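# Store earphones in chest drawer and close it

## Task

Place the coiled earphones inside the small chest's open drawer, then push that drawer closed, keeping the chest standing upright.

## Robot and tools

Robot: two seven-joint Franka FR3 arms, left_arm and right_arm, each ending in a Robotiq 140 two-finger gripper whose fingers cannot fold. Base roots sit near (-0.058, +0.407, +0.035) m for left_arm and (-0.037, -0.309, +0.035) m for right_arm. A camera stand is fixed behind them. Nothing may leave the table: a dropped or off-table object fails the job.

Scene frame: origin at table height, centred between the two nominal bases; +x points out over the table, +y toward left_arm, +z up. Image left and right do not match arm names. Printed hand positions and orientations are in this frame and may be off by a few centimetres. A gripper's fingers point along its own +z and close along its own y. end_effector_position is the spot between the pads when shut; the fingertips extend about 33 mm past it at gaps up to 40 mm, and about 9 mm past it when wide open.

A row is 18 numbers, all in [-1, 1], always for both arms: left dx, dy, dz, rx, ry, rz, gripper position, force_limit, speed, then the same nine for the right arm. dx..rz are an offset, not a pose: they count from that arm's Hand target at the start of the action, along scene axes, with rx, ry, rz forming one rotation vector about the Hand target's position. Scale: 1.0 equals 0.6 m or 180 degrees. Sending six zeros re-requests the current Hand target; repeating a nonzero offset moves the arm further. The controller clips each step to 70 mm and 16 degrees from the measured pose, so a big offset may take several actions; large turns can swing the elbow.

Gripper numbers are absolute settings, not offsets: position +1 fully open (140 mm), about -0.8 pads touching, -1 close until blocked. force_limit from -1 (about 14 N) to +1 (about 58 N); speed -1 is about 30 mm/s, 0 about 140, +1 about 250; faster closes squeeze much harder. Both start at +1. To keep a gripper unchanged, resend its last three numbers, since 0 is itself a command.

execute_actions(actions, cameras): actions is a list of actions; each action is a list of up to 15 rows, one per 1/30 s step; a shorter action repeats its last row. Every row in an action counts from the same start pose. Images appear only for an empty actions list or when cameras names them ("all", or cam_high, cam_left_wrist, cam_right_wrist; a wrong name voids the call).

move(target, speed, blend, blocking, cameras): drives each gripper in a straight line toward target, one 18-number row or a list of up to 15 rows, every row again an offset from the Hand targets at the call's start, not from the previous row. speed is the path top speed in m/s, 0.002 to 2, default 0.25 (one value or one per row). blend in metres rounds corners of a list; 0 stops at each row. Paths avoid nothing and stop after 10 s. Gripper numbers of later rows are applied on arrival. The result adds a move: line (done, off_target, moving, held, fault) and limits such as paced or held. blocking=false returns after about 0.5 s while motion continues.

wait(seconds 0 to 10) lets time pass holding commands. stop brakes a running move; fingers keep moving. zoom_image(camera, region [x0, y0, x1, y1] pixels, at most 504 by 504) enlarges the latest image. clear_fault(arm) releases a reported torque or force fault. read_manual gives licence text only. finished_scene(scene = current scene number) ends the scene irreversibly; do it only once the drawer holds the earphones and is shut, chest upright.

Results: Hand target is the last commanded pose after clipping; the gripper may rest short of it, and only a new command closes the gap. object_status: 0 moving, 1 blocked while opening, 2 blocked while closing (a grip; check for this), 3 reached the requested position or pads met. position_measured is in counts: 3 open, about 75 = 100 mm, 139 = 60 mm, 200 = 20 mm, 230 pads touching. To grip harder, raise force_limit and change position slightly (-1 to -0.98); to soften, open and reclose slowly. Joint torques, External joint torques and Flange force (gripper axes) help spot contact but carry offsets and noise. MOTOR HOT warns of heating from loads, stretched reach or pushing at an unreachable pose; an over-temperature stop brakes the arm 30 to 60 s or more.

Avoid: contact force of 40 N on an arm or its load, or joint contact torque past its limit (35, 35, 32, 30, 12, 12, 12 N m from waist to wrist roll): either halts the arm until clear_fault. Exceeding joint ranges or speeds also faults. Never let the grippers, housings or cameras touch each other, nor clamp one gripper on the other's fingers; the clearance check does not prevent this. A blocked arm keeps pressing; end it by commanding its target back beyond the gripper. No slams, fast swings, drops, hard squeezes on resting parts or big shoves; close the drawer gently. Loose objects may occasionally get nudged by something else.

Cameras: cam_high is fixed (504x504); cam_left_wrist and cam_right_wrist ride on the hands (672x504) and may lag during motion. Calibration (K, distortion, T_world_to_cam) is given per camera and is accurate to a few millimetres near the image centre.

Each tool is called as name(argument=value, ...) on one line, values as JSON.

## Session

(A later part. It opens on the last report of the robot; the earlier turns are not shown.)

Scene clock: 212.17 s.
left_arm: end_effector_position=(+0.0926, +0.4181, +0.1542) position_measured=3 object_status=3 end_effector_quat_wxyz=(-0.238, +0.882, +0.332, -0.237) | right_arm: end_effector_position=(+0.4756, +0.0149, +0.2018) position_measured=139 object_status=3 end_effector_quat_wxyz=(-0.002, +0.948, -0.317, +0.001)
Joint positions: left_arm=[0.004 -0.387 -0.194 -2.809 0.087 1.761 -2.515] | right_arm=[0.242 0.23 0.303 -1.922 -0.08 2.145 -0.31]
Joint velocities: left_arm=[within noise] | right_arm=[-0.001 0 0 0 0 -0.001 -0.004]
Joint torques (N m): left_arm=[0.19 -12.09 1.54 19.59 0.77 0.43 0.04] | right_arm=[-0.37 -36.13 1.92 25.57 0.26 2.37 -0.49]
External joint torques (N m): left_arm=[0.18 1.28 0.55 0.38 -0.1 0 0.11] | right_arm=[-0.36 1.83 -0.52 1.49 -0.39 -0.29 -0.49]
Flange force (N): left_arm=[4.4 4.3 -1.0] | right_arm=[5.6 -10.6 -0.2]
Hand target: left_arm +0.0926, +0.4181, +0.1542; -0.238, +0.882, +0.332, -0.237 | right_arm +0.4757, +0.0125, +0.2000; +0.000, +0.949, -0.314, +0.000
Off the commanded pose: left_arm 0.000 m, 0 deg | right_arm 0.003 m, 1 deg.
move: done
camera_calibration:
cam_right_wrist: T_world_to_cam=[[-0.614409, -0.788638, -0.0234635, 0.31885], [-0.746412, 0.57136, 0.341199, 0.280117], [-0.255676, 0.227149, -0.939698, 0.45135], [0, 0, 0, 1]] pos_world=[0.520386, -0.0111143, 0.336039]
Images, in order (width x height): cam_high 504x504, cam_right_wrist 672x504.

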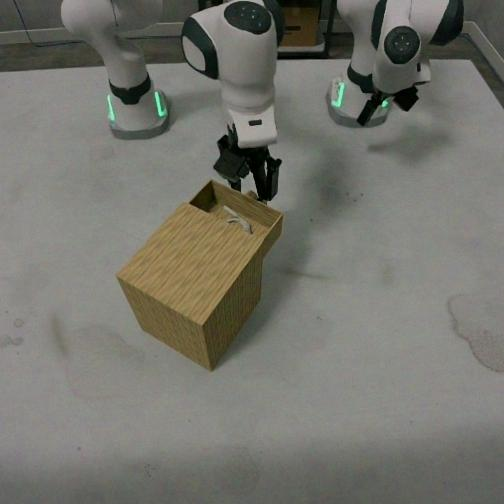

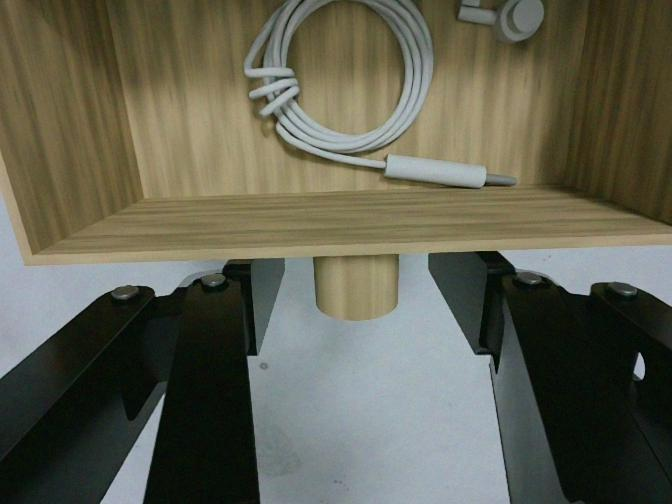

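move(target=[0,0,0,0,0,0,1,1,1,0.1098,-0.0817,0,0,0,0,-0.08,-0.6,-0.5], speed=0.05, cameras=["cam_right_wrist","cam_high"])

Scene clock: 218.20 s.
left_arm: end_effector_position=(+0.0926, +0.4181, +0.1542) position_measured=3 object_status=3 end_effector_quat_wxyz=(-0.238, +0.882, +0.332, -0.237) | right_arm: end_effector_position=(+0.5418, -0.0344, +0.2018) position_measured=139 object_status=3 end_effector_quat_wxyz=(-0.002, +0.948, -0.318, +0.001)
Joint positions: left_arm=[0.004 -0.387 -0.194 -2.809 0.087 1.761 -2.515] | right_arm=[0.167 0.332 0.267 -1.776 -0.098 2.099 -0.42]
Joint velocities: left_arm=[within noise] | right_arm=[0.001 0 -0.001 0 -0.001 -0.001 -0.006]
Joint torques (N m): left_arm=[0.19 -12.08 1.49 19.6 0.77 0.42 0.03] | right_arm=[-0.27 -39.97 2.83 25.87 0.32 2.41 -0.33]
External joint torques (N m): left_arm=[0.15 1.3 0.47 0.41 -0.1 -0.02 0.1] | right_arm=[-0.26 1.94 -0.3 1.54 -0.35 -0.25 -0.33]
Flange force (N): left_arm=[4.3 4.4 -1.1] | right_arm=[6.9 -11.3 -0.4]
Hand target: left_arm +0.0926, +0.4181, +0.1542; -0.238, +0.882, +0.332, -0.237 | right_arm +0.5416, -0.0365, +0.2000; +0.000, +0.949, -0.314, +0.000
Off the commanded pose: left_arm 0.000 m, 0 deg | right_arm 0.003 m, 1 deg.
move: done
camera_calibration:
cam_right_wrist: T_world_to_cam=[[-0.614894, -0.788267, -0.0232516, 0.320882], [-0.746147, 0.571987, 0.340728, 0.357702], [-0.255285, 0.22686, -0.939874, 0.47938], [0, 0, 0, 1]] pos_world=[0.586585, -0.0604128, 0.336139]
Images, in order (width x height): cam_high 504x504, cam_right_wrist 672x504.

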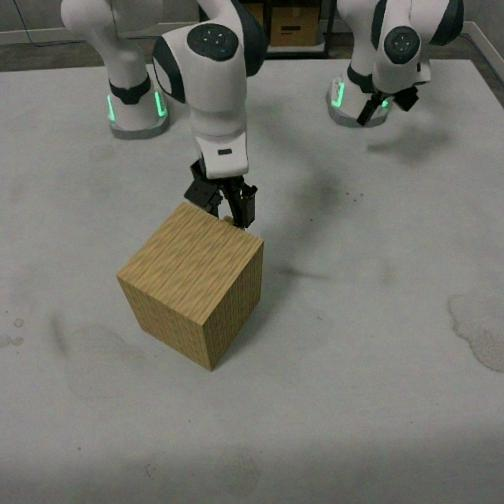

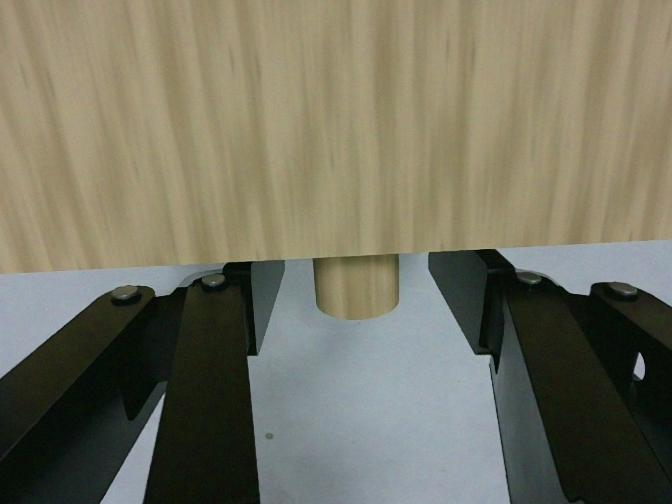

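move(target=[0,0,0,0,0,0,1,1,1,0.0107,-0.008,0,0,0,0,-0.08,-0.6,-0.5], speed=0.02, cameras=["cam_right_wrist","cam_high"])

zoom_image(camera="cam_high", region=[150, 160, 290, 300])

Scene clock: 223.83 s.
left_arm: end_effector_position=(+0.0926, +0.4181, +0.1542) position_measured=3 object_status=3 end_effector_quat_wxyz=(-0.238, +0.882, +0.332, -0.237) | right_arm: end_effector_position=(+0.5445, -0.0355, +0.2017) position_measured=139 object_status=3 end_effector_quat_wxyz=(-0.001, +0.950, -0.313, -0.001)
Joint positions: left_arm=[0.004 -0.387 -0.194 -2.809 0.087 1.761 -2.515] | right_arm=[0.165 0.342 0.266 -1.76 -0.098 2.089 -0.434]
Joint velocities: left_arm=[within noise] | right_arm=[-0.001 0 -0.002 0 -0.001 -0.002 -0.006]
Joint torques (N m): left_arm=[0.22 -12.06 1.54 19.58 0.77 0.44 0.04] | right_arm=[-2.49 -39.93 0.52 26.68 0.02 3.1 -0.35]
External joint torques (N m): left_arm=[0.27 1.3 0.61 0.37 -0.1 0 0.11] | right_arm=[-2.51 2.15 -2.7 2.46 -0.65 0.47 -0.35]
Flange force (N): left_arm=[4.6 4.2 -1.0] | right_arm=[11.8 -12.4 0.5]
Hand target: left_arm +0.0926, +0.4181, +0.1542; -0.238, +0.882, +0.332, -0.237 | right_arm +0.5480, -0.0413, +0.2000; +0.000, +0.949, -0.314, +0.000
Off the commanded pose: left_arm 0.000 m, 0 deg | right_arm 0.007 m, 0 deg.
move: off_target (right_arm)
camera_calibration:
cam_right_wrist: T_world_to_cam=[[-0.607586, -0.794002, -0.0200165, 0.316946], [-0.749857, 0.565133, 0.344005, 0.361461], [-0.261828, 0.224022, -0.938754, 0.483454], [0, 0, 0, 1]] pos_world=[0.590198, -0.0609225, 0.335844]
Images, in order (width x height): cam_high 504x504, cam_right_wrist 672x504.

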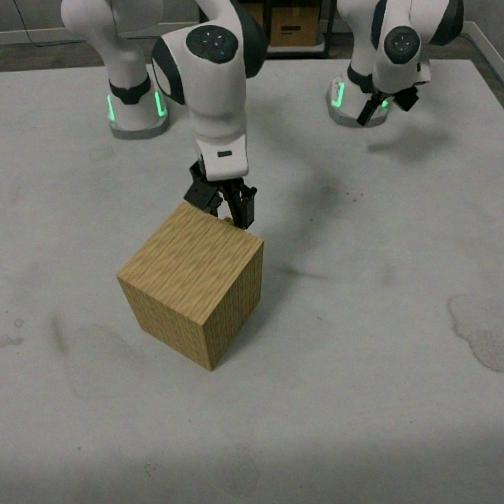

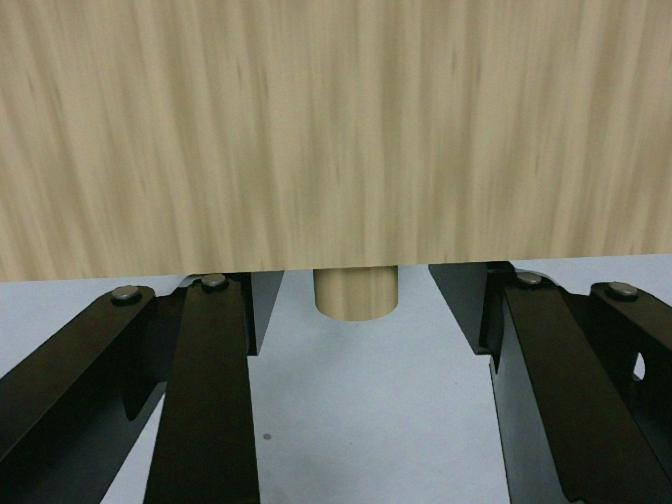

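Scaled by 3.600 from the camera's 504x504 image, which has a finer 720x720 frame.

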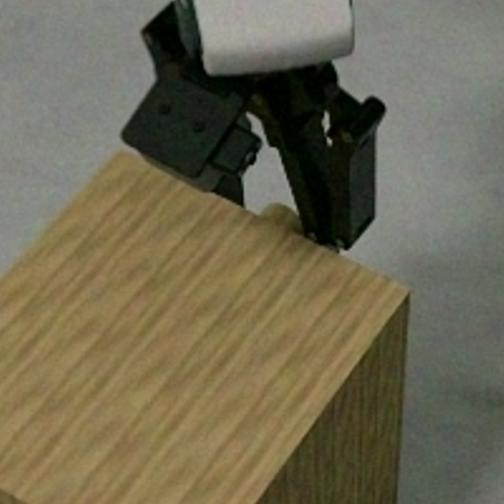

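move(target=[0,0,0,0,0,0,1,1,1,-0.12,0.0893,0,0,0,0,-0.08,-0.6,-0.5], speed=0.1, cameras=["cam_right_wrist","cam_high"])

zoom_image(camera="cam_right_wrist", region=[150, 0, 600, 200])

zoom_image(camera="cam_high", region=[150, 160, 290, 300])

Scene clock: 233.50 s.
left_arm: end_effector_position=(+0.0926, +0.4181, +0.1542) position_measured=3 object_status=3 end_effector_quat_wxyz=(-0.238, +0.882, +0.332, -0.237) | right_arm: end_effector_position=(+0.4761, +0.0112, +0.1991) position_measured=139 object_status=3 end_effector_quat_wxyz=(+0.002, +0.951, -0.310, -0.001)
Joint positions: left_arm=[0.004 -0.387 -0.194 -2.809 0.087 1.761 -2.515] | right_arm=[0.241 0.236 0.3 -1.919 -0.084 2.139 -0.327]
Joint velocities: left_arm=[within noise] | right_arm=[0.001 0 0 0.001 0 0.001 0.004]
Joint torques (N m): left_arm=[0.23 -12.08 1.53 19.55 0.77 0.43 0.04] | right_arm=[0.74 -37.72 2.02 24.72 0.91 2.84 0]
External joint torques (N m): left_arm=[0.24 1.34 0.56 0.31 -0.1 -0.01 0.11] | right_arm=[0.68 0.41 -0.51 0.74 0.27 0.21 0]
Flange force (N): left_arm=[4.5 4.3 -0.9] | right_arm=[1.2 -4.0 0.1]
Hand target: left_arm +0.0926, +0.4181, +0.1542; -0.238, +0.882, +0.332, -0.237 | right_arm +0.4760, +0.0123, +0.2000; +0.000, +0.949, -0.314, +0.000
Off the commanded pose: left_arm 0.000 m, 0 deg | right_arm 0.001 m, 1 deg.
move: done
camera_calibration:
cam_right_wrist: T_world_to_cam=[[-0.60204, -0.798341, -0.0141531, 0.30857], [-0.753259, 0.561984, 0.341723, 0.286774], [-0.264858, 0.216392, -0.939694, 0.454275], [0, 0, 0, 1]] pos_world=[0.522104, -0.01312, 0.333249]
Images, in order (width x height): cam_high 504x504, cam_right_wrist 672x504.

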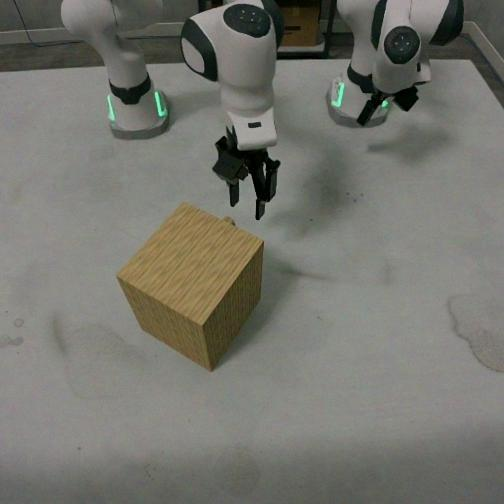

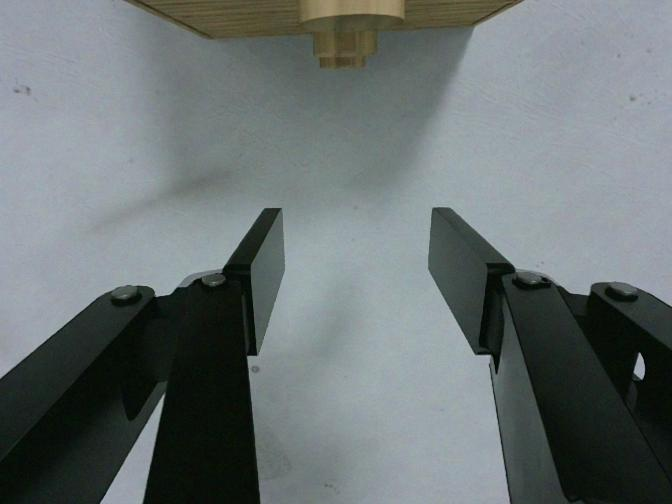

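Scaled by 1.120 from the camera's 672x504 image, which has a finer 960x720 frame.

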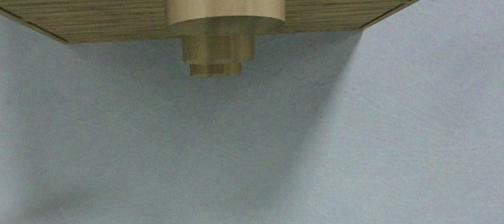

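Scaled by 3.600 from the camera's 504x504 image, which has a finer 720x720 frame.

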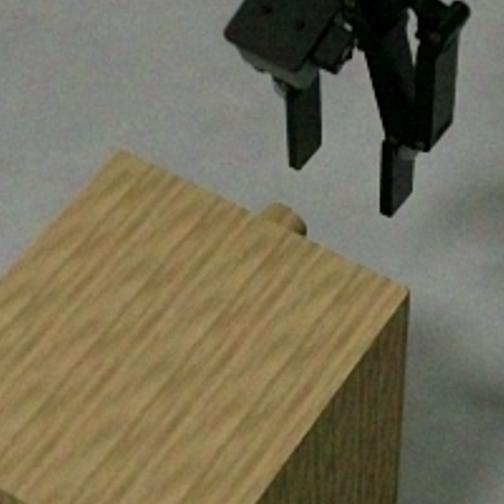

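move(target=[[0,0,0,0,0,0,1,1,1,0,0,0,0,0,0,-0.8,-0.6,-0.5],[0,0,0,0,0,0,1,1,1,0.0535,-0.0398,0,0,0,0,-0.8,-0.6,-0.5]], speed=0.03, cameras=["cam_right_wrist","cam_high"])

zoom_image(camera="cam_high", region=[150, 160, 290, 300])

Scene clock: 248.77 s.
left_arm: end_effector_position=(+0.0926, +0.4181, +0.1542) position_measured=3 object_status=3 end_effector_quat_wxyz=(-0.238, +0.882, +0.332, -0.237) | right_arm: end_effector_position=(+0.5084, -0.0101, +0.2017) position_measured=229 object_status=3 end_effector_quat_wxyz=(-0.002, +0.948, -0.318, +0.001)
Joint positions: left_arm=[0.004 -0.387 -0.194 -2.809 0.087 1.761 -2.515] | right_arm=[0.206 0.276 0.281 -1.857 -0.088 2.125 -0.366]
Joint velocities: left_arm=[within noise] | right_arm=[0 -0.002 -0.002 0.001 0 -0.002 -0.007]
Joint torques (N m): left_arm=[0.2 -12.11 1.53 19.57 0.78 0.43 0] | right_arm=[-0.22 -38.06 2.76 25.77 0.32 2.48 -0.43]
External joint torques (N m): left_arm=[0.2 1.28 0.55 0.32 -0.09 -0.01 0.06] | right_arm=[-0.24 1.83 -0.01 1.56 -0.34 -0.17 -0.43]
Flange force (N): left_arm=[4.3 4.2 -0.9] | right_arm=[5.9 -10.9 -0.2]
Hand target: left_arm +0.0926, +0.4181, +0.1542; -0.238, +0.882, +0.332, -0.237 | right_arm +0.5081, -0.0116, +0.2000; +0.000, +0.949, -0.314, +0.000
Off the commanded pose: left_arm 0.000 m, 0 deg | right_arm 0.002 m, 1 deg.
move: done
camera_calibration:
cam_right_wrist: T_world_to_cam=[[-0.615588, -0.787734, -0.0229584, 0.319879], [-0.74555, 0.572689, 0.340856, 0.318544], [-0.255356, 0.226944, -0.939835, 0.465159], [0, 0, 0, 1]] pos_world=[0.553185, -0.0360116, 0.335939]
Images, in order (width x height): cam_high 504x504, cam_right_wrist 672x504.

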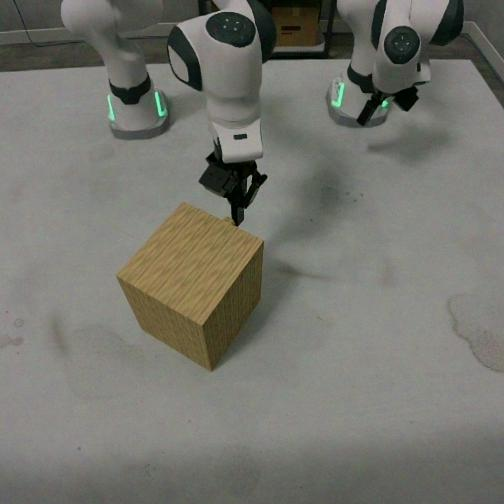

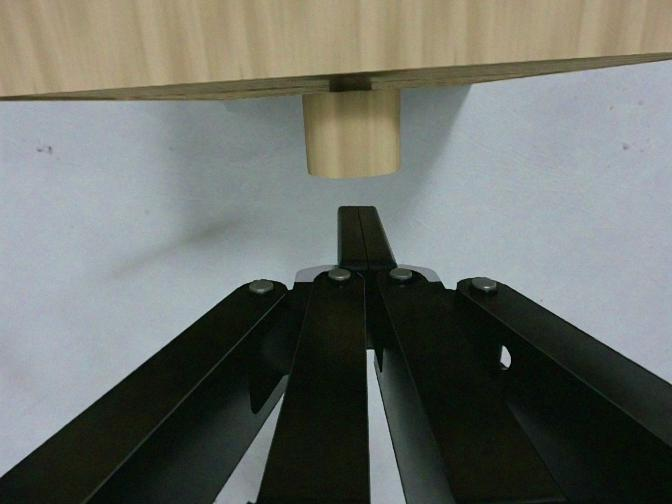

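Scaled by 3.600 from the camera's 504x504 image, which has a finer 720x720 frame.

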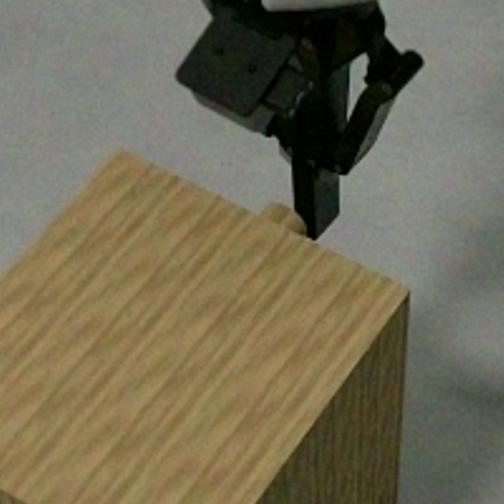

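zoom_image(camera="cam_right_wrist", region=[180, 40, 520, 220])

Scaled by 1.482 from the camera's 672x504 image, which has a finer 960x720 frame.

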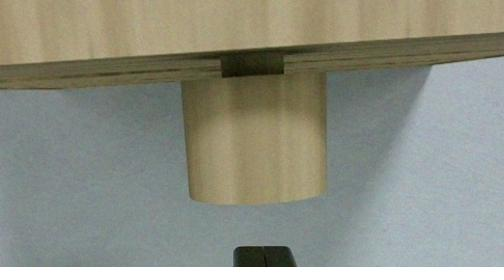

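move(target=[0,0,0,0,0,0,1,1,1,0.0214,-0.0159,0,0,0,0,-0.8,-0.6,-0.5], speed=0.02, cameras=["cam_right_wrist","cam_high"])

Scene clock: 261.07 s.
left_arm: end_effector_position=(+0.0926, +0.4181, +0.1542) position_measured=3 object_status=3 end_effector_quat_wxyz=(-0.238, +0.882, +0.332, -0.237) | right_arm: end_effector_position=(+0.5212, -0.0193, +0.2017) position_measured=229 object_status=3 end_effector_quat_wxyz=(-0.002, +0.948, -0.318, +0.001)
Joint positions: left_arm=[0.004 -0.387 -0.194 -2.809 0.087 1.761 -2.515] | right_arm=[0.192 0.296 0.274 -1.828 -0.091 2.116 -0.387]
Joint velocities: left_arm=[within noise] | right_arm=[0.002 -0.001 -0.001 0 -0.001 -0.001 -0.006]
Joint torques (N m): left_arm=[0.23 -12.04 1.5 19.57 0.78 0.42 0.03] | right_arm=[-0.27 -38.79 2.68 25.82 0.33 2.37 -0.32]
External joint torques (N m): left_arm=[0.18 1.26 0.48 0.45 -0.09 0 0.1] | right_arm=[-0.26 1.67 -0.17 1.67 -0.34 -0.28 -0.32]
Flange force (N): left_arm=[4.3 4.4 -1.2] | right_arm=[6.2 -11.1 -0.8]
Hand target: left_arm +0.0926, +0.4181, +0.1542; -0.238, +0.882, +0.332, -0.237 | right_arm +0.5210, -0.0212, +0.2000; +0.000, +0.949, -0.314, +0.000
Off the commanded pose: left_arm 0.000 m, 0 deg | right_arm 0.003 m, 1 deg.
move: done
camera_calibration:
cam_right_wrist: T_world_to_cam=[[-0.615253, -0.787993, -0.0230255, 0.320256], [-0.745822, 0.572368, 0.3408, 0.333537], [-0.255369, 0.226852, -0.939854, 0.470642], [0, 0, 0, 1]] pos_world=[0.565985, -0.0453121, 0.336039]
Images, in order (width x height): cam_high 504x504, cam_right_wrist 672x504.

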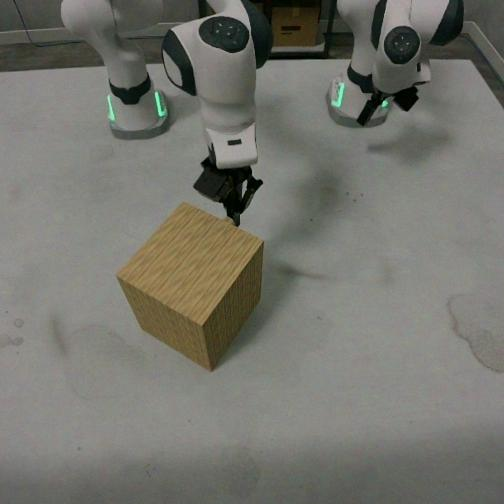

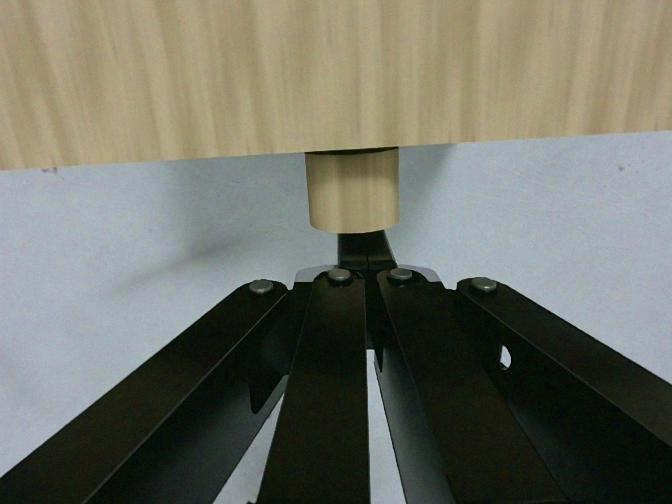

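move(target=[0,0,0,0,0,0,1,1,1,0.0187,-0.0139,0,0,0,0,-0.8,-0.6,-0.5], speed=0.015, cameras=["cam_right_wrist","cam_high"])

zoom_image(camera="cam_high", region=[150, 160, 290, 300])

Scene clock: 268.00 s.
left_arm: end_effector_position=(+0.0926, +0.4181, +0.1542) position_measured=3 object_status=3 end_effector_quat_wxyz=(-0.238, +0.882, +0.332, -0.237) | right_arm: end_effector_position=(+0.5246, -0.0216, +0.2019) position_measured=229 object_status=3 end_effector_quat_wxyz=(+0.001, +0.950, -0.312, -0.003)
Joint positions: left_arm=[0.004 -0.387 -0.194 -2.809 0.087 1.761 -2.515] | right_arm=[0.189 0.311 0.272 -1.803 -0.091 2.096 -0.407]
Joint velocities: left_arm=[within noise] | right_arm=[0 0 -0.002 0 -0.002 -0.001 -0.007]
Joint torques (N m): left_arm=[0.21 -12.06 1.51 19.59 0.78 0.44 0] | right_arm=[-4.42 -37.52 -1.61 27.21 -0.61 4.16 -0.47]
External joint torques (N m): left_arm=[0.16 1.28 0.48 0.41 -0.1 0.01 0.07] | right_arm=[-4.46 3.53 -4.63 2.98 -1.28 1.53 -0.47]
Flange force (N): left_arm=[4.3 4.5 -1.1] | right_arm=[16.4 -15.2 3.8]
Hand target: left_arm +0.0926, +0.4181, +0.1542; -0.238, +0.882, +0.332, -0.237 | right_arm +0.5322, -0.0295, +0.2000; +0.000, +0.949, -0.314, +0.000
Off the commanded pose: left_arm 0.000 m, 0 deg | right_arm 0.011 m, 0 deg.
move: off_target (right_arm)
camera_calibration:
cam_right_wrist: T_world_to_cam=[[-0.605479, -0.79573, -0.0144457, 0.313548], [-0.749422, 0.563946, 0.346888, 0.337791], [-0.267882, 0.220859, -0.937795, 0.478247], [0, 0, 0, 1]] pos_world=[0.571109, -0.0466213, 0.335852]
Images, in order (width x height): cam_high 504x504, cam_right_wrist 672x504.

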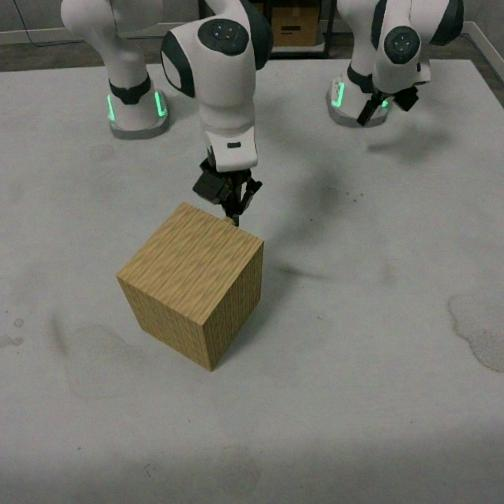

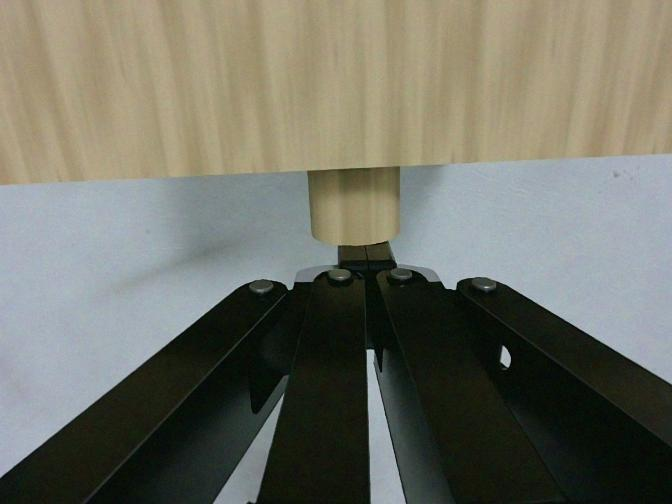

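Scaled by 3.600 from the camera's 504x504 image, which has a finer 720x720 frame.

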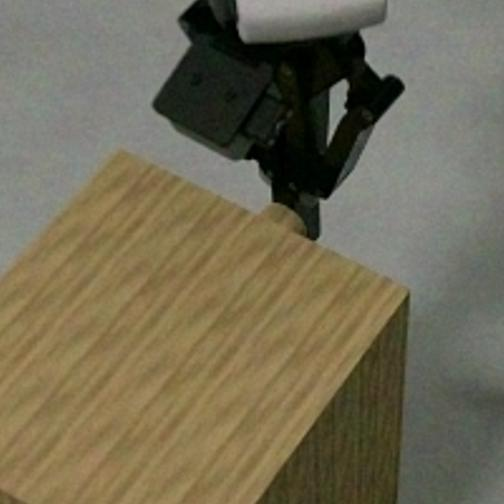

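move(target=[[0,0,0,0,0,0,1,1,1,-0.12,0.0893,0.02,0,0,0,-0.8,-0.6,-0.5]], speed=0.1, cameras=["cam_high"])

zoom_image(camera="cam_high", region=[150, 160, 290, 300])

Scene clock: 275.60 s.
left_arm: end_effector_position=(+0.0926, +0.4181, +0.1542) position_measured=3 object_status=3 end_effector_quat_wxyz=(-0.238, +0.882, +0.332, -0.237) | right_arm: end_effector_position=(+0.4603, +0.0231, +0.2113) position_measured=229 object_status=3 end_effector_quat_wxyz=(+0.002, +0.951, -0.310, -0.001)
Joint positions: left_arm=[0.004 -0.387 -0.194 -2.809 0.087 1.761 -2.515] | right_arm=[0.261 0.202 0.31 -1.933 -0.073 2.12 -0.303]
Joint velocities: left_arm=[within noise] | right_arm=[-0.001 0 0 0 0 0.001 0.006]
Joint torques (N m): left_arm=[0.18 -12.06 1.53 19.55 0.78 0.45 0.03] | right_arm=[0.62 -36.59 1.73 24.88 0.94 2.85 0.09]
External joint torques (N m): left_arm=[0.22 1.21 0.59 0.42 -0.09 0.02 0.1] | right_arm=[0.52 0.47 -0.55 0.77 0.29 0.23 0.09]
Flange force (N): left_arm=[4.4 4.1 -1.0] | right_arm=[1.2 -4.2 0.0]
Hand target: left_arm +0.0926, +0.4181, +0.1542; -0.238, +0.882, +0.332, -0.237 | right_arm +0.4602, +0.0241, +0.2120; +0.000, +0.949, -0.314, +0.000
Off the commanded pose: left_arm 0.000 m, 0 deg | right_arm 0.001 m, 1 deg.
move: done
Images, in order (width x height): cam_high 504x504.

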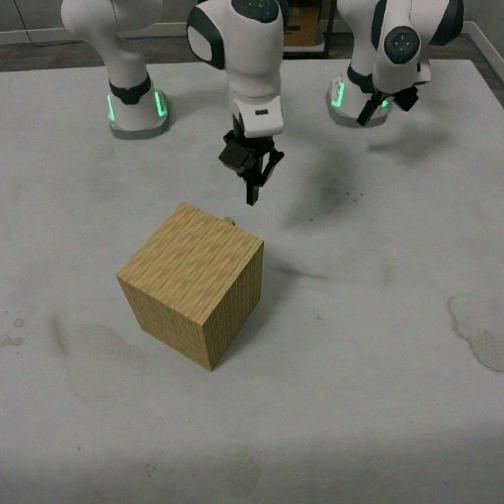

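Scaled by 3.600 from the camera's 504x504 image, which has a finer 720x720 frame.

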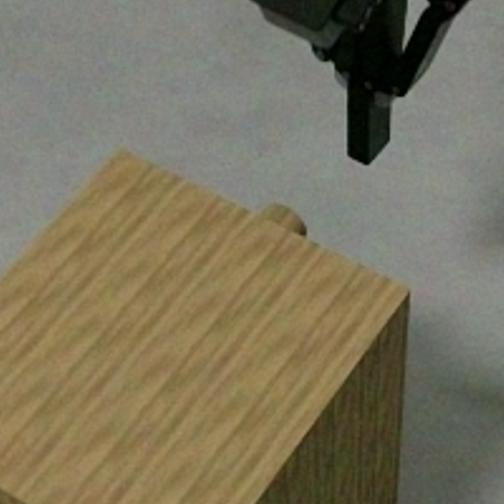

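finished_scene(scene=1)

The scene is finished: the task was done.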